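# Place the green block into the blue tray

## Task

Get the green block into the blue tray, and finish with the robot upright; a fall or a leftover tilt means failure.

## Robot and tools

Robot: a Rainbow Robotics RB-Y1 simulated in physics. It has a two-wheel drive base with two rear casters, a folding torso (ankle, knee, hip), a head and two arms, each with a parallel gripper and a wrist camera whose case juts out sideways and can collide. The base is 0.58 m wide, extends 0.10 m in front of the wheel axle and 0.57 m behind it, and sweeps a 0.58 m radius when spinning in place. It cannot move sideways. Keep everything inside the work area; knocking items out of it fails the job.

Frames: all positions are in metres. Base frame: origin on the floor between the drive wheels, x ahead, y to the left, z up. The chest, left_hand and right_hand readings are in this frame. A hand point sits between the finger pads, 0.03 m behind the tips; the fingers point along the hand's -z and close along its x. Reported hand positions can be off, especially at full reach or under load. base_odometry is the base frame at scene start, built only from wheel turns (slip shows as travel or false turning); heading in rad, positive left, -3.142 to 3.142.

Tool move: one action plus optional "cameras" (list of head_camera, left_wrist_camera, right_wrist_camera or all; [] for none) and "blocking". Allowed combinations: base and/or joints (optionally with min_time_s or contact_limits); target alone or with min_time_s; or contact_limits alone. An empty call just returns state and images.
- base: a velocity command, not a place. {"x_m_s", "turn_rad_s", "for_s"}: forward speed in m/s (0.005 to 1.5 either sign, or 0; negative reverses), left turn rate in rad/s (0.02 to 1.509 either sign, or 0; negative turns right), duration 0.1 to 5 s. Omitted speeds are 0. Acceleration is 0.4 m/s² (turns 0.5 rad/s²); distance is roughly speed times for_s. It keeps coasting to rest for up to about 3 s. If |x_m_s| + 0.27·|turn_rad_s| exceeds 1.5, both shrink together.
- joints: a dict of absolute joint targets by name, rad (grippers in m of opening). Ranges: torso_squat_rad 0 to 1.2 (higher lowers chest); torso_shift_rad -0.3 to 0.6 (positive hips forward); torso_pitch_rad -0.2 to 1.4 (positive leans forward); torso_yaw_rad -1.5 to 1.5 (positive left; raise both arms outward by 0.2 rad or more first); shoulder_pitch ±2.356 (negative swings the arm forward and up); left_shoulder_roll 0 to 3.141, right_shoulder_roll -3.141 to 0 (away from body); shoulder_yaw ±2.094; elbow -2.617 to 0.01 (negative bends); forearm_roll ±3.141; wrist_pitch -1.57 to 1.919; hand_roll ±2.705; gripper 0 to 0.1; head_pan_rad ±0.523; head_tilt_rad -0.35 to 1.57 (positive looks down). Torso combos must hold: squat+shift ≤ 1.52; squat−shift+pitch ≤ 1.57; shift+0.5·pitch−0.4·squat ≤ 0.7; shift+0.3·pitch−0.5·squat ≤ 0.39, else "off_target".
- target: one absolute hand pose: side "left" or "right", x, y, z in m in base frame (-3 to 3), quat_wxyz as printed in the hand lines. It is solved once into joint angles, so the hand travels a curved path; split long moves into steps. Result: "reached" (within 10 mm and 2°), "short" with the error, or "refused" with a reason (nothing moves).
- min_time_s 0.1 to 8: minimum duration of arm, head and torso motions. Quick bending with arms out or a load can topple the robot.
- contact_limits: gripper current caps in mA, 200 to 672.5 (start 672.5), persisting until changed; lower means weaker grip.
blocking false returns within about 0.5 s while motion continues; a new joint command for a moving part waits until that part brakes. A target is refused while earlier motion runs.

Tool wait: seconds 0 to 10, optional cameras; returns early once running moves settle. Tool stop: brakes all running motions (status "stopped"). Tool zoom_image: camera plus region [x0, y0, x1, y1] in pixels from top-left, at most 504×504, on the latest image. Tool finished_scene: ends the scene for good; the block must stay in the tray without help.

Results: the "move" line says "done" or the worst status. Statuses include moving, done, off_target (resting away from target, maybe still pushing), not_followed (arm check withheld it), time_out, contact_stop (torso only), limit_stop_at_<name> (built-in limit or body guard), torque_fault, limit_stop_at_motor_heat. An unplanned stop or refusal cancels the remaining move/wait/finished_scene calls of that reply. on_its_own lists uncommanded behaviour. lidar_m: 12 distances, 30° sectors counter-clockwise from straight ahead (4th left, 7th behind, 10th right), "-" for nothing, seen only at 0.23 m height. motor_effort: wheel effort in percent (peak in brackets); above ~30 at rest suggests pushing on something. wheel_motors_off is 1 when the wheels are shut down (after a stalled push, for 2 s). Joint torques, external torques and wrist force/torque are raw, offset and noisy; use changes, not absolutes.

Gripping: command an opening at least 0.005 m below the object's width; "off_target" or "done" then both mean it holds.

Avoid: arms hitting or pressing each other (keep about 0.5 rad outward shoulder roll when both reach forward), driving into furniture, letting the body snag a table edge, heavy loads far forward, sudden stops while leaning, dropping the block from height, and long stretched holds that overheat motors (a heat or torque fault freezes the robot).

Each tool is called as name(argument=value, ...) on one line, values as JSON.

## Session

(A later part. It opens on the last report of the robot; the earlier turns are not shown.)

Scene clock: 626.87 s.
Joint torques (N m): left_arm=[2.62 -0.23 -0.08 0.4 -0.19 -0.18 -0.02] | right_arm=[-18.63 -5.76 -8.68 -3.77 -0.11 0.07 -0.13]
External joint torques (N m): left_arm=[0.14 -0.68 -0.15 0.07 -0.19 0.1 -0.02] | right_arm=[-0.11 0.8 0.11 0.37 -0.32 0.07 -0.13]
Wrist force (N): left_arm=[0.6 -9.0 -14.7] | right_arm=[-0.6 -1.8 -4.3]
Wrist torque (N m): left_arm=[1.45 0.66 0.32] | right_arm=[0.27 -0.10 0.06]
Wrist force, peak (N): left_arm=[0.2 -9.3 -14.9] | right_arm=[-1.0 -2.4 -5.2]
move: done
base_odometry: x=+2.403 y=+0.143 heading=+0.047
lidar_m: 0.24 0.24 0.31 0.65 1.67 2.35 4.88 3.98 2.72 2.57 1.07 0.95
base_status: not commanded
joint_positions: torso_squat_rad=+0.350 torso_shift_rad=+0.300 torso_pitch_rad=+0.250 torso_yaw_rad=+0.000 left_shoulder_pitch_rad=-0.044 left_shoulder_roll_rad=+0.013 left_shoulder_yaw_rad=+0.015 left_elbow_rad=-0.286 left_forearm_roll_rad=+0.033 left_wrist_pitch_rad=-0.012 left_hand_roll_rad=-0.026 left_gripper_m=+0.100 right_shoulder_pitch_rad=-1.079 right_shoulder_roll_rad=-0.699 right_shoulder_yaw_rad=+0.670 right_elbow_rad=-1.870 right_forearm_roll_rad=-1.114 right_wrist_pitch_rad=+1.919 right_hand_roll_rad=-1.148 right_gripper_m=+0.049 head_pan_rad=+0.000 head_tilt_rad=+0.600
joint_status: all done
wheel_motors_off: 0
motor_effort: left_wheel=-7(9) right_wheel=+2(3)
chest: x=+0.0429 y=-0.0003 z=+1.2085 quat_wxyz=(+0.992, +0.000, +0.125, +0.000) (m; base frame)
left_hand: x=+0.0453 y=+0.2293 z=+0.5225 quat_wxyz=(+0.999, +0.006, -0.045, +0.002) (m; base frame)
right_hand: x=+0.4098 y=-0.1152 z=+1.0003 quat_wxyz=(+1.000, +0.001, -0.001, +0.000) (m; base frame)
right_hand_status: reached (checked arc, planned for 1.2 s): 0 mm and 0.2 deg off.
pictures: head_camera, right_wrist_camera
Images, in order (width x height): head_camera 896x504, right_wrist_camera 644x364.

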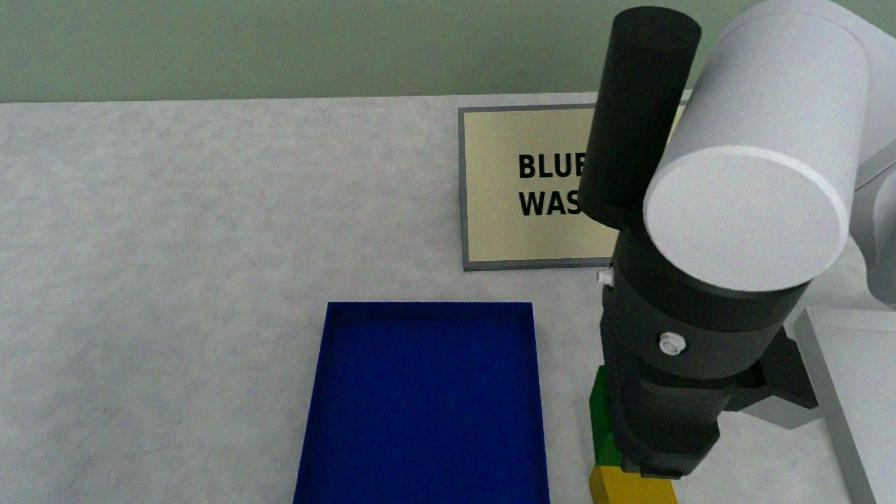

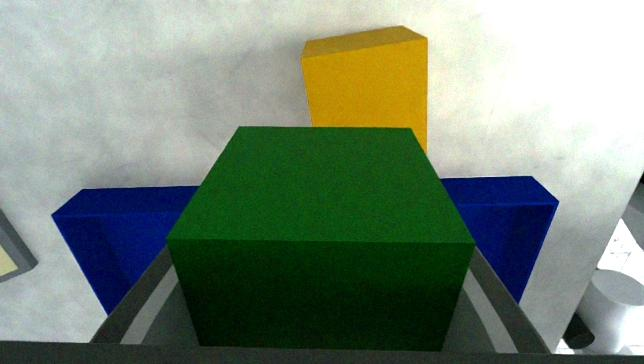

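move(target={"side": "right", "x": 0.415, "y": 0.02, "z": 1.0, "quat_wxyz": [1, 0, 0, 0]}, min_time_s=1.5, cameras=["head_camera", "right_wrist_camera"])

Scene clock: 650.87 s.
Joint torques (N m): left_arm=[2.43 -0.92 -0.02 0.66 -0.25 0.05 0.09] | right_arm=[-20.99 -2.48 -7.95 -4.54 0.3 -0.09 -0.38]
External joint torques (N m): left_arm=[-0.05 -1.37 -0.09 0.33 -0.25 0.34 0.1] | right_arm=[-0.29 0.95 0.4 0.16 0.09 -0.09 -0.38]
Wrist force (N): left_arm=[0.0 -8.9 -14.7] | right_arm=[-0.8 -1.9 -4.9]
Wrist torque (N m): left_arm=[1.43 0.60 0.30] | right_arm=[0.29 -0.11 0.02]
Wrist force, peak (N): left_arm=[0.0 -8.9 -15.1] | right_arm=[-1.1 -1.2 -5.9]
move: done
base_odometry: x=+2.403 y=+0.143 heading=+0.047
lidar_m: 0.24 0.24 0.30 0.65 1.66 2.35 4.87 3.98 2.71 2.58 1.08 0.94
base_status: not commanded
joint_positions: torso_squat_rad=+0.350 torso_shift_rad=+0.300 torso_pitch_rad=+0.250 torso_yaw_rad=+0.000 left_shoulder_pitch_rad=-0.044 left_shoulder_roll_rad=+0.013 left_shoulder_yaw_rad=+0.015 left_elbow_rad=-0.286 left_forearm_roll_rad=+0.033 left_wrist_pitch_rad=-0.012 left_hand_roll_rad=-0.026 left_gripper_m=+0.100 right_shoulder_pitch_rad=-1.329 right_shoulder_roll_rad=-0.327 right_shoulder_yaw_rad=+0.815 right_elbow_rad=-1.511 right_forearm_roll_rad=-1.037 right_wrist_pitch_rad=+1.880 right_hand_roll_rad=-1.261 right_gripper_m=+0.049 head_pan_rad=+0.000 head_tilt_rad=+0.600
joint_status: all done
wheel_motors_off: 0
motor_effort: left_wheel=-5(6) right_wheel=+1(3)
chest: x=+0.0429 y=-0.0003 z=+1.2085 quat_wxyz=(+0.992, +0.000, +0.125, +0.000) (m; base frame)
left_hand: x=+0.0453 y=+0.2293 z=+0.5225 quat_wxyz=(+0.999, +0.006, -0.045, +0.002) (m; base frame)
right_hand: x=+0.4150 y=+0.0200 z=+1.0000 quat_wxyz=(+1.000, +0.000, +0.000, +0.000) (m; base frame)
right_hand_status: reached (checked arc, planned for 1.5 s): 0 mm and 0.0 deg off.
pictures: head_camera, right_wrist_camera
Images, in order (width x height): head_camera 896x504, right_wrist_camera 644x364.

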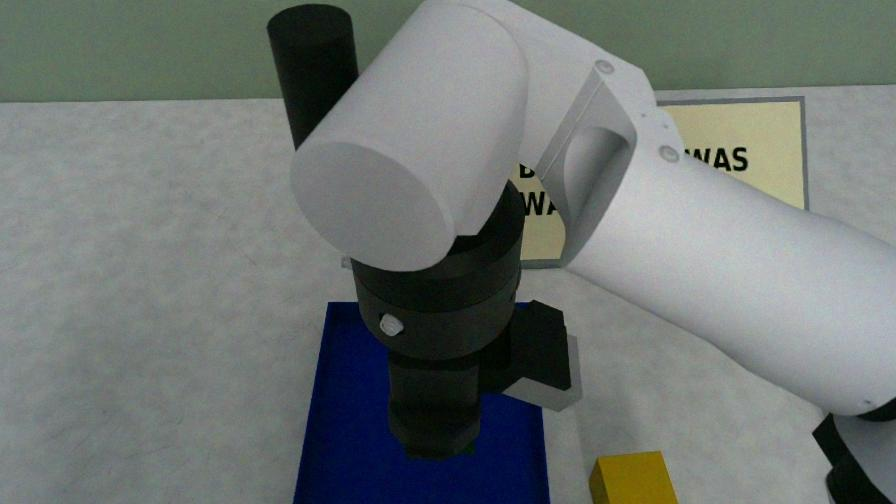

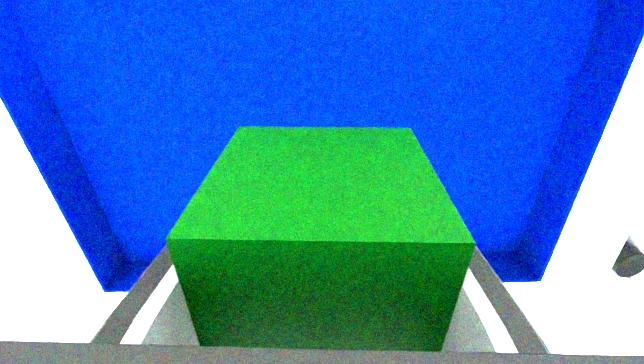

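move(target={"side": "right", "x": 0.415, "y": 0.02, "z": 0.912, "quat_wxyz": [1, 0, 0, 0]}, min_time_s=1.5, cameras=["head_camera", "right_wrist_camera"])

Scene clock: 672.67 s.
Joint torques (N m): left_arm=[2.5 -0.23 0.29 0.47 -0.06 -0.16 -0.18] | right_arm=[-17.79 -0.81 -7.33 -5.26 0.25 -0.12 -0.01]
External joint torques (N m): left_arm=[0.02 -0.68 0.22 0.14 -0.07 0.12 -0.17] | right_arm=[2.24 1.29 0.43 0.23 0.03 -0.11 -0.01]
Wrist force (N): left_arm=[0.0 -9.0 -14.7] | right_arm=[-0.8 -1.5 -5.2]
Wrist torque (N m): left_arm=[1.46 0.59 0.30] | right_arm=[0.25 -0.13 -0.05]
Wrist force, peak (N): left_arm=[0.0 -9.4 -14.9] | right_arm=[-1.4 -2.1 -5.5]
move: done
base_odometry: x=+2.403 y=+0.143 heading=+0.047
lidar_m: 0.24 0.24 0.31 0.65 1.66 2.35 4.87 3.98 2.72 2.57 1.08 0.94
base_status: not commanded
joint_positions: torso_squat_rad=+0.350 torso_shift_rad=+0.300 torso_pitch_rad=+0.250 torso_yaw_rad=+0.000 left_shoulder_pitch_rad=-0.044 left_shoulder_roll_rad=+0.013 left_shoulder_yaw_rad=+0.015 left_elbow_rad=-0.286 left_forearm_roll_rad=+0.033 left_wrist_pitch_rad=-0.012 left_hand_roll_rad=-0.026 left_gripper_m=+0.100 right_shoulder_pitch_rad=-1.204 right_shoulder_roll_rad=-0.285 right_shoulder_yaw_rad=+0.925 right_elbow_rad=-1.382 right_forearm_roll_rad=-0.910 right_wrist_pitch_rad=+1.681 right_hand_roll_rad=-1.180 right_gripper_m=+0.049 head_pan_rad=+0.000 head_tilt_rad=+0.600
joint_status: all done
wheel_motors_off: 0
motor_effort: left_wheel=-5(7) right_wheel=+2(3)
chest: x=+0.0429 y=-0.0003 z=+1.2085 quat_wxyz=(+0.992, +0.000, +0.125, +0.000) (m; base frame)
left_hand: x=+0.0453 y=+0.2293 z=+0.5225 quat_wxyz=(+0.999, +0.006, -0.045, +0.002) (m; base frame)
right_hand: x=+0.4151 y=+0.0199 z=+0.9123 quat_wxyz=(+1.000, +0.000, +0.000, +0.000) (m; base frame)
right_hand_status: reached (checked arc, planned for 1.5 s): 0 mm and 0.1 deg off.
pictures: head_camera, right_wrist_camera
Images, in order (width x height): head_camera 896x504, right_wrist_camera 644x364.

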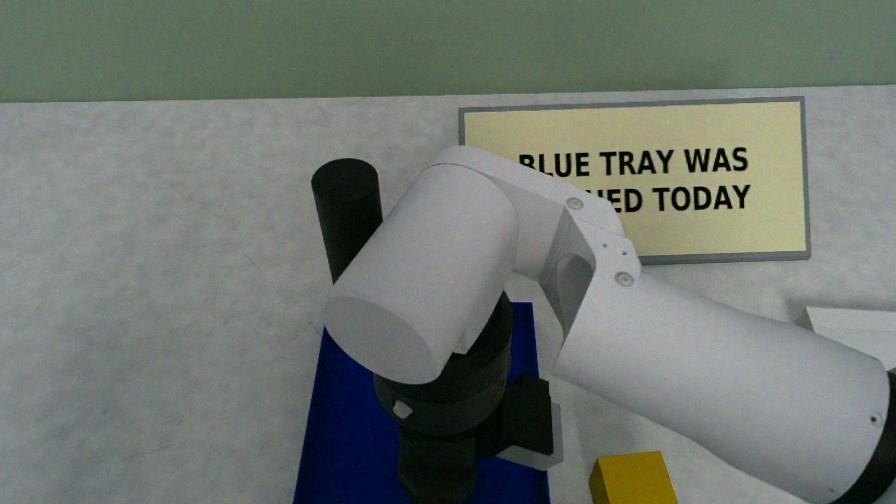

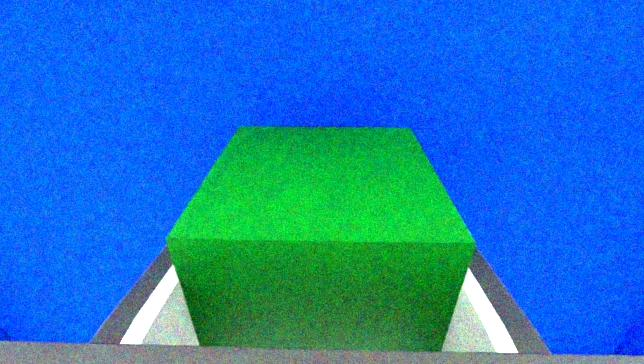

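move(target={"side": "right", "x": 0.415, "y": 0.02, "z": 0.908, "quat_wxyz": [1, 0, 0, 0]}, min_time_s=0.5, cameras=["right_wrist_camera"])

Scene clock: 675.83 s.
Joint torques (N m): left_arm=[2.58 -0.3 0.14 0.56 -0.1 -0.2 0.06] | right_arm=[-17.45 -0.53 -7.06 -5.35 0.3 -0.12 0.05]
External joint torques (N m): left_arm=[0.1 -0.75 0.06 0.23 -0.1 0.08 0.06] | right_arm=[2.56 1.52 0.66 0.17 0.08 -0.11 0.05]
Wrist force (N): left_arm=[0.5 -9.2 -14.5] | right_arm=[-1.0 -1.3 -4.4]
Wrist torque (N m): left_arm=[1.45 0.66 0.29] | right_arm=[0.24 -0.12 -0.07]
Wrist force, peak (N): left_arm=[-0.1 -9.1 -15.1] | right_arm=[-0.8 -1.9 -5.6]
move: done
base_odometry: x=+2.403 y=+0.143 heading=+0.047
lidar_m: 0.24 0.24 0.32 0.65 1.66 2.34 4.87 3.97 2.72 2.58 1.08 0.94
base_status: not commanded
joint_positions: torso_squat_rad=+0.350 torso_shift_rad=+0.300 torso_pitch_rad=+0.250 torso_yaw_rad=+0.000 left_shoulder_pitch_rad=-0.044 left_shoulder_roll_rad=+0.013 left_shoulder_yaw_rad=+0.015 left_elbow_rad=-0.286 left_forearm_roll_rad=+0.033 left_wrist_pitch_rad=-0.012 left_hand_roll_rad=-0.026 left_gripper_m=+0.100 right_shoulder_pitch_rad=-1.200 right_shoulder_roll_rad=-0.282 right_shoulder_yaw_rad=+0.930 right_elbow_rad=-1.372 right_forearm_roll_rad=-0.906 right_wrist_pitch_rad=+1.671 right_hand_roll_rad=-1.175 right_gripper_m=+0.049 head_pan_rad=+0.000 head_tilt_rad=+0.600
joint_status: all done
wheel_motors_off: 0
motor_effort: left_wheel=-5(6) right_wheel=+2(3)
chest: x=+0.0429 y=-0.0003 z=+1.2085 quat_wxyz=(+0.992, +0.000, +0.125, +0.000) (m; base frame)
left_hand: x=+0.0453 y=+0.2293 z=+0.5225 quat_wxyz=(+0.999, +0.006, -0.045, +0.002) (m; base frame)
right_hand: x=+0.4152 y=+0.0200 z=+0.9083 quat_wxyz=(+1.000, +0.000, +0.000, +0.000) (m; base frame)
right_hand_status: reached (checked arc, planned for 0.5 s): 0 mm and 0.0 deg off.
pictures: right_wrist_camera
Images, in order (width x height): right_wrist_camera 644x364.

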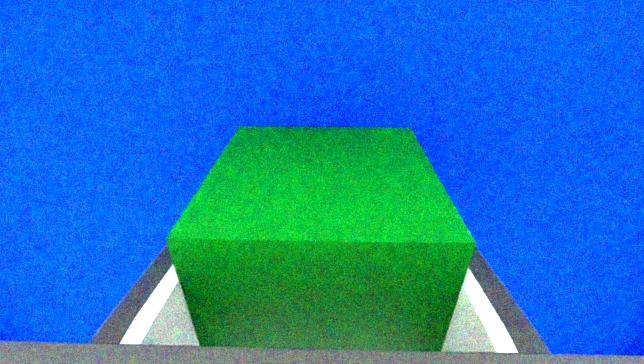

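move(target={"side": "right", "x": 0.415, "y": 0.02, "z": 0.905, "quat_wxyz": [1, 0, 0, 0]}, min_time_s=0.5, cameras=[])

Scene clock: 681.00 s.
Joint torques (N m): left_arm=[2.24 -0.63 -0.25 0.39 -0.06 -0.19 -0.06] | right_arm=[-16.04 -0.28 -6.1 -4.66 0.2 -0.39 0.01]
External joint torques (N m): left_arm=[-0.24 -1.08 -0.32 0.06 -0.07 0.1 -0.06] | right_arm=[3.96 1.72 1.59 0.88 -0.03 -0.38 0.01]
Wrist force (N): left_arm=[0.3 -9.2 -14.5] | right_arm=[-2.4 -3.2 3.3]
Wrist torque (N m): left_arm=[1.44 0.61 0.29] | right_arm=[0.29 -0.38 -0.08]
Wrist force, peak (N): left_arm=[-0.1 -9.0 -15.1] | right_arm=[-1.4 -1.7 -5.4]
move: done
base_odometry: x=+2.403 y=+0.143 heading=+0.047
lidar_m: 0.24 0.24 0.32 0.65 1.66 2.35 4.87 3.98 2.72 2.57 1.07 0.95
base_status: not commanded
joint_positions: torso_squat_rad=+0.350 torso_shift_rad=+0.300 torso_pitch_rad=+0.250 torso_yaw_rad=+0.000 left_shoulder_pitch_rad=-0.044 left_shoulder_roll_rad=+0.013 left_shoulder_yaw_rad=+0.015 left_elbow_rad=-0.286 left_forearm_roll_rad=+0.033 left_wrist_pitch_rad=-0.012 left_hand_roll_rad=-0.026 left_gripper_m=+0.100 right_shoulder_pitch_rad=-1.197 right_shoulder_roll_rad=-0.279 right_shoulder_yaw_rad=+0.933 right_elbow_rad=-1.365 right_forearm_roll_rad=-0.902 right_wrist_pitch_rad=+1.663 right_hand_roll_rad=-1.172 right_gripper_m=+0.049 head_pan_rad=+0.000 head_tilt_rad=+0.600
joint_status: all done
wheel_motors_off: 0
motor_effort: left_wheel=-5(6) right_wheel=+2(4)
chest: x=+0.0428 y=-0.0003 z=+1.2085 quat_wxyz=(+0.992, +0.000, +0.125, +0.000) (m; base frame)
left_hand: x=+0.0453 y=+0.2293 z=+0.5225 quat_wxyz=(+0.999, +0.006, -0.045, +0.002) (m; base frame)
right_hand: x=+0.4154 y=+0.0200 z=+0.9056 quat_wxyz=(+1.000, +0.000, -0.001, +0.000) (m; base frame)
right_hand_status: reached (checked arc, planned for 0.5 s): 1 mm and 0.1 deg off.
pictures: none
No camera images: "cameras" was empty.

move(joints={"right_gripper_m": 0.09}, cameras=["right_wrist_camera"])

move(target={"side": "right", "x": 0.415, "y": 0.02, "z": 0.99, "quat_wxyz": [1, 0, 0, 0]}, min_time_s=1.2, cameras=["head_camera", "right_wrist_camera"])

Scene clock: 687.17 s.
Joint torques (N m): left_arm=[2.56 -0.09 0.18 0.47 -0.13 -0.03 0.06] | right_arm=[-17.1 -0.31 -6.89 -5.13 0.09 -0.18 0.07]
External joint torques (N m): left_arm=[0.09 -0.54 0.11 0.14 -0.13 0.25 0.06] | right_arm=[2.89 1.69 0.8 0.4 -0.14 -0.17 0.07]
Wrist force (N): left_arm=[-0.1 -8.9 -14.6] | right_arm=[-0.8 -1.8 -3.8]
Wrist torque (N m): left_arm=[1.42 0.57 0.32] | right_arm=[0.27 -0.14 -0.03]
Wrist force, peak (N): left_arm=[0.1 -9.2 -15.0] | right_arm=[-1.8 -3.5 3.9]
move: done
base_odometry: x=+2.403 y=+0.143 heading=+0.047
lidar_m: 0.24 0.24 0.32 0.65 1.65 2.34 4.88 3.98 2.73 2.58 1.08 0.95
base_status: not commanded
joint_positions: torso_squat_rad=+0.350 torso_shift_rad=+0.300 torso_pitch_rad=+0.250 torso_yaw_rad=+0.000 left_shoulder_pitch_rad=-0.044 left_shoulder_roll_rad=+0.013 left_shoulder_yaw_rad=+0.015 left_elbow_rad=-0.286 left_forearm_roll_rad=+0.033 left_wrist_pitch_rad=-0.012 left_hand_roll_rad=-0.026 left_gripper_m=+0.100 right_shoulder_pitch_rad=-1.197 right_shoulder_roll_rad=-0.279 right_shoulder_yaw_rad=+0.933 right_elbow_rad=-1.365 right_forearm_roll_rad=-0.902 right_wrist_pitch_rad=+1.663 right_hand_roll_rad=-1.172 right_gripper_m=+0.090 head_pan_rad=+0.000 head_tilt_rad=+0.600
joint_status: all done
wheel_motors_off: 0
motor_effort: left_wheel=-6(6) right_wheel=+2(3)
chest: x=+0.0428 y=-0.0003 z=+1.2085 quat_wxyz=(+0.992, +0.000, +0.125, +0.000) (m; base frame)
left_hand: x=+0.0453 y=+0.2293 z=+0.5225 quat_wxyz=(+0.999, +0.006, -0.045, +0.002) (m; base frame)
right_hand: x=+0.4152 y=+0.0200 z=+0.9054 quat_wxyz=(+1.000, +0.000, +0.000, +0.000) (m; base frame)
pictures: right_wrist_camera
Images, in order (width x height): right_wrist_camera 644x364.

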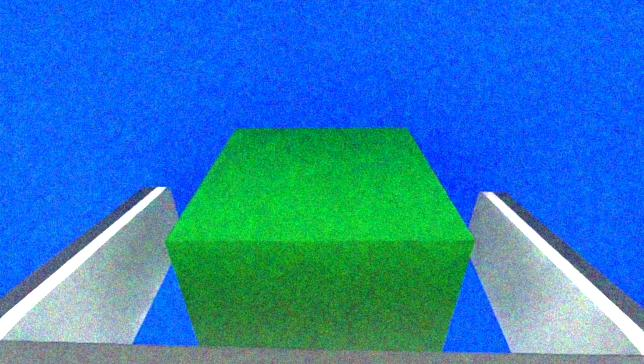

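Scene clock: 688.70 s.
Joint torques (N m): left_arm=[2.61 -0.64 -0.04 0.72 -0.05 -0.15 0.06] | right_arm=[-20.93 -3.43 -9.89 -6.05 -0.1 0.11 -0.3]
External joint torques (N m): left_arm=[0.14 -1.09 -0.12 0.39 -0.05 0.13 0.06] | right_arm=[-0.31 -0.17 -1.59 -1.22 -0.31 0.11 -0.3]
Wrist force (N): left_arm=[0.1 -8.9 -14.8] | right_arm=[-0.9 -1.5 -4.3]
Wrist torque (N m): left_arm=[1.42 0.60 0.30] | right_arm=[0.23 -0.11 -0.01]
Wrist force, peak (N): left_arm=[-0.1 -9.2 -14.9] | right_arm=[-1.1 -1.8 -4.5]
move: done
base_odometry: x=+2.403 y=+0.143 heading=+0.047
lidar_m: 0.24 0.24 0.31 0.65 1.67 2.35 4.87 3.98 2.72 2.58 1.07 0.94
base_status: not commanded
joint_positions: torso_squat_rad=+0.350 torso_shift_rad=+0.300 torso_pitch_rad=+0.250 torso_yaw_rad=+0.000 left_shoulder_pitch_rad=-0.044 left_shoulder_roll_rad=+0.013 left_shoulder_yaw_rad=+0.015 left_elbow_rad=-0.286 left_forearm_roll_rad=+0.033 left_wrist_pitch_rad=-0.012 left_hand_roll_rad=-0.026 left_gripper_m=+0.100 right_shoulder_pitch_rad=-1.311 right_shoulder_roll_rad=-0.322 right_shoulder_yaw_rad=+0.827 right_elbow_rad=-1.501 right_forearm_roll_rad=-1.019 right_wrist_pitch_rad=+1.860 right_hand_roll_rad=-1.251 right_gripper_m=+0.090 head_pan_rad=+0.000 head_tilt_rad=+0.600
joint_status: all done
wheel_motors_off: 0
motor_effort: left_wheel=-6(7) right_wheel=+2(3)
chest: x=+0.0428 y=-0.0003 z=+1.2085 quat_wxyz=(+0.992, +0.000, +0.125, +0.000) (m; base frame)
left_hand: x=+0.0453 y=+0.2293 z=+0.5225 quat_wxyz=(+0.999, +0.006, -0.045, +0.002) (m; base frame)
right_hand: x=+0.4149 y=+0.0200 z=+0.9899 quat_wxyz=(+1.000, +0.000, +0.000, +0.000) (m; base frame)
right_hand_status: reached (checked arc, planned for 1.2 s): 0 mm and 0.0 deg off.
pictures: head_camera, right_wrist_camera
Images, in order (width x height): head_camera 896x504, right_wrist_camera 644x364.

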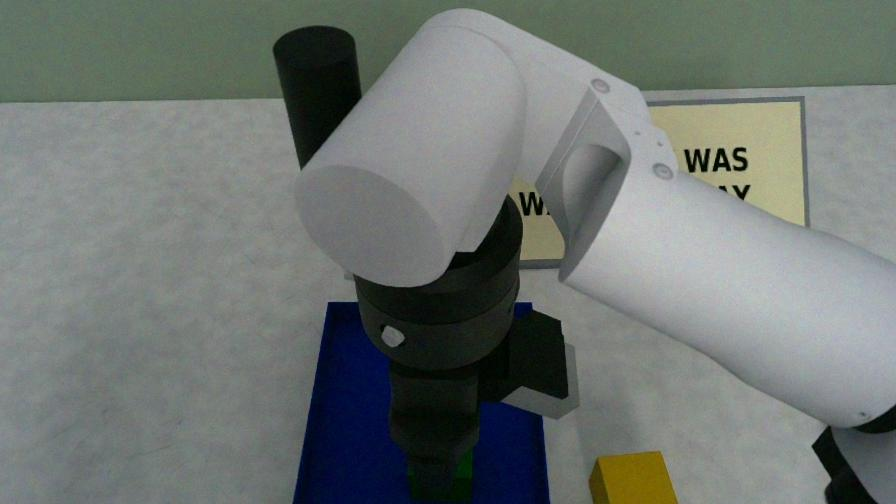

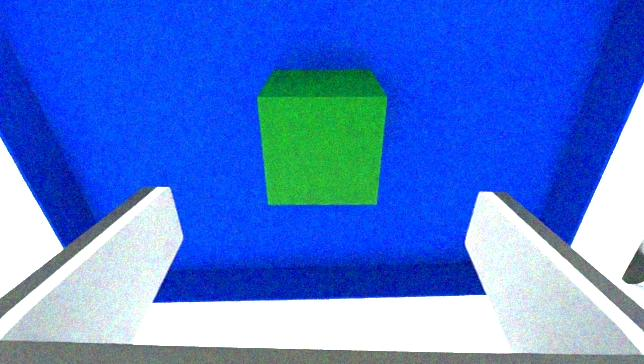

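finished_scene()

The scene is finished: the task was done.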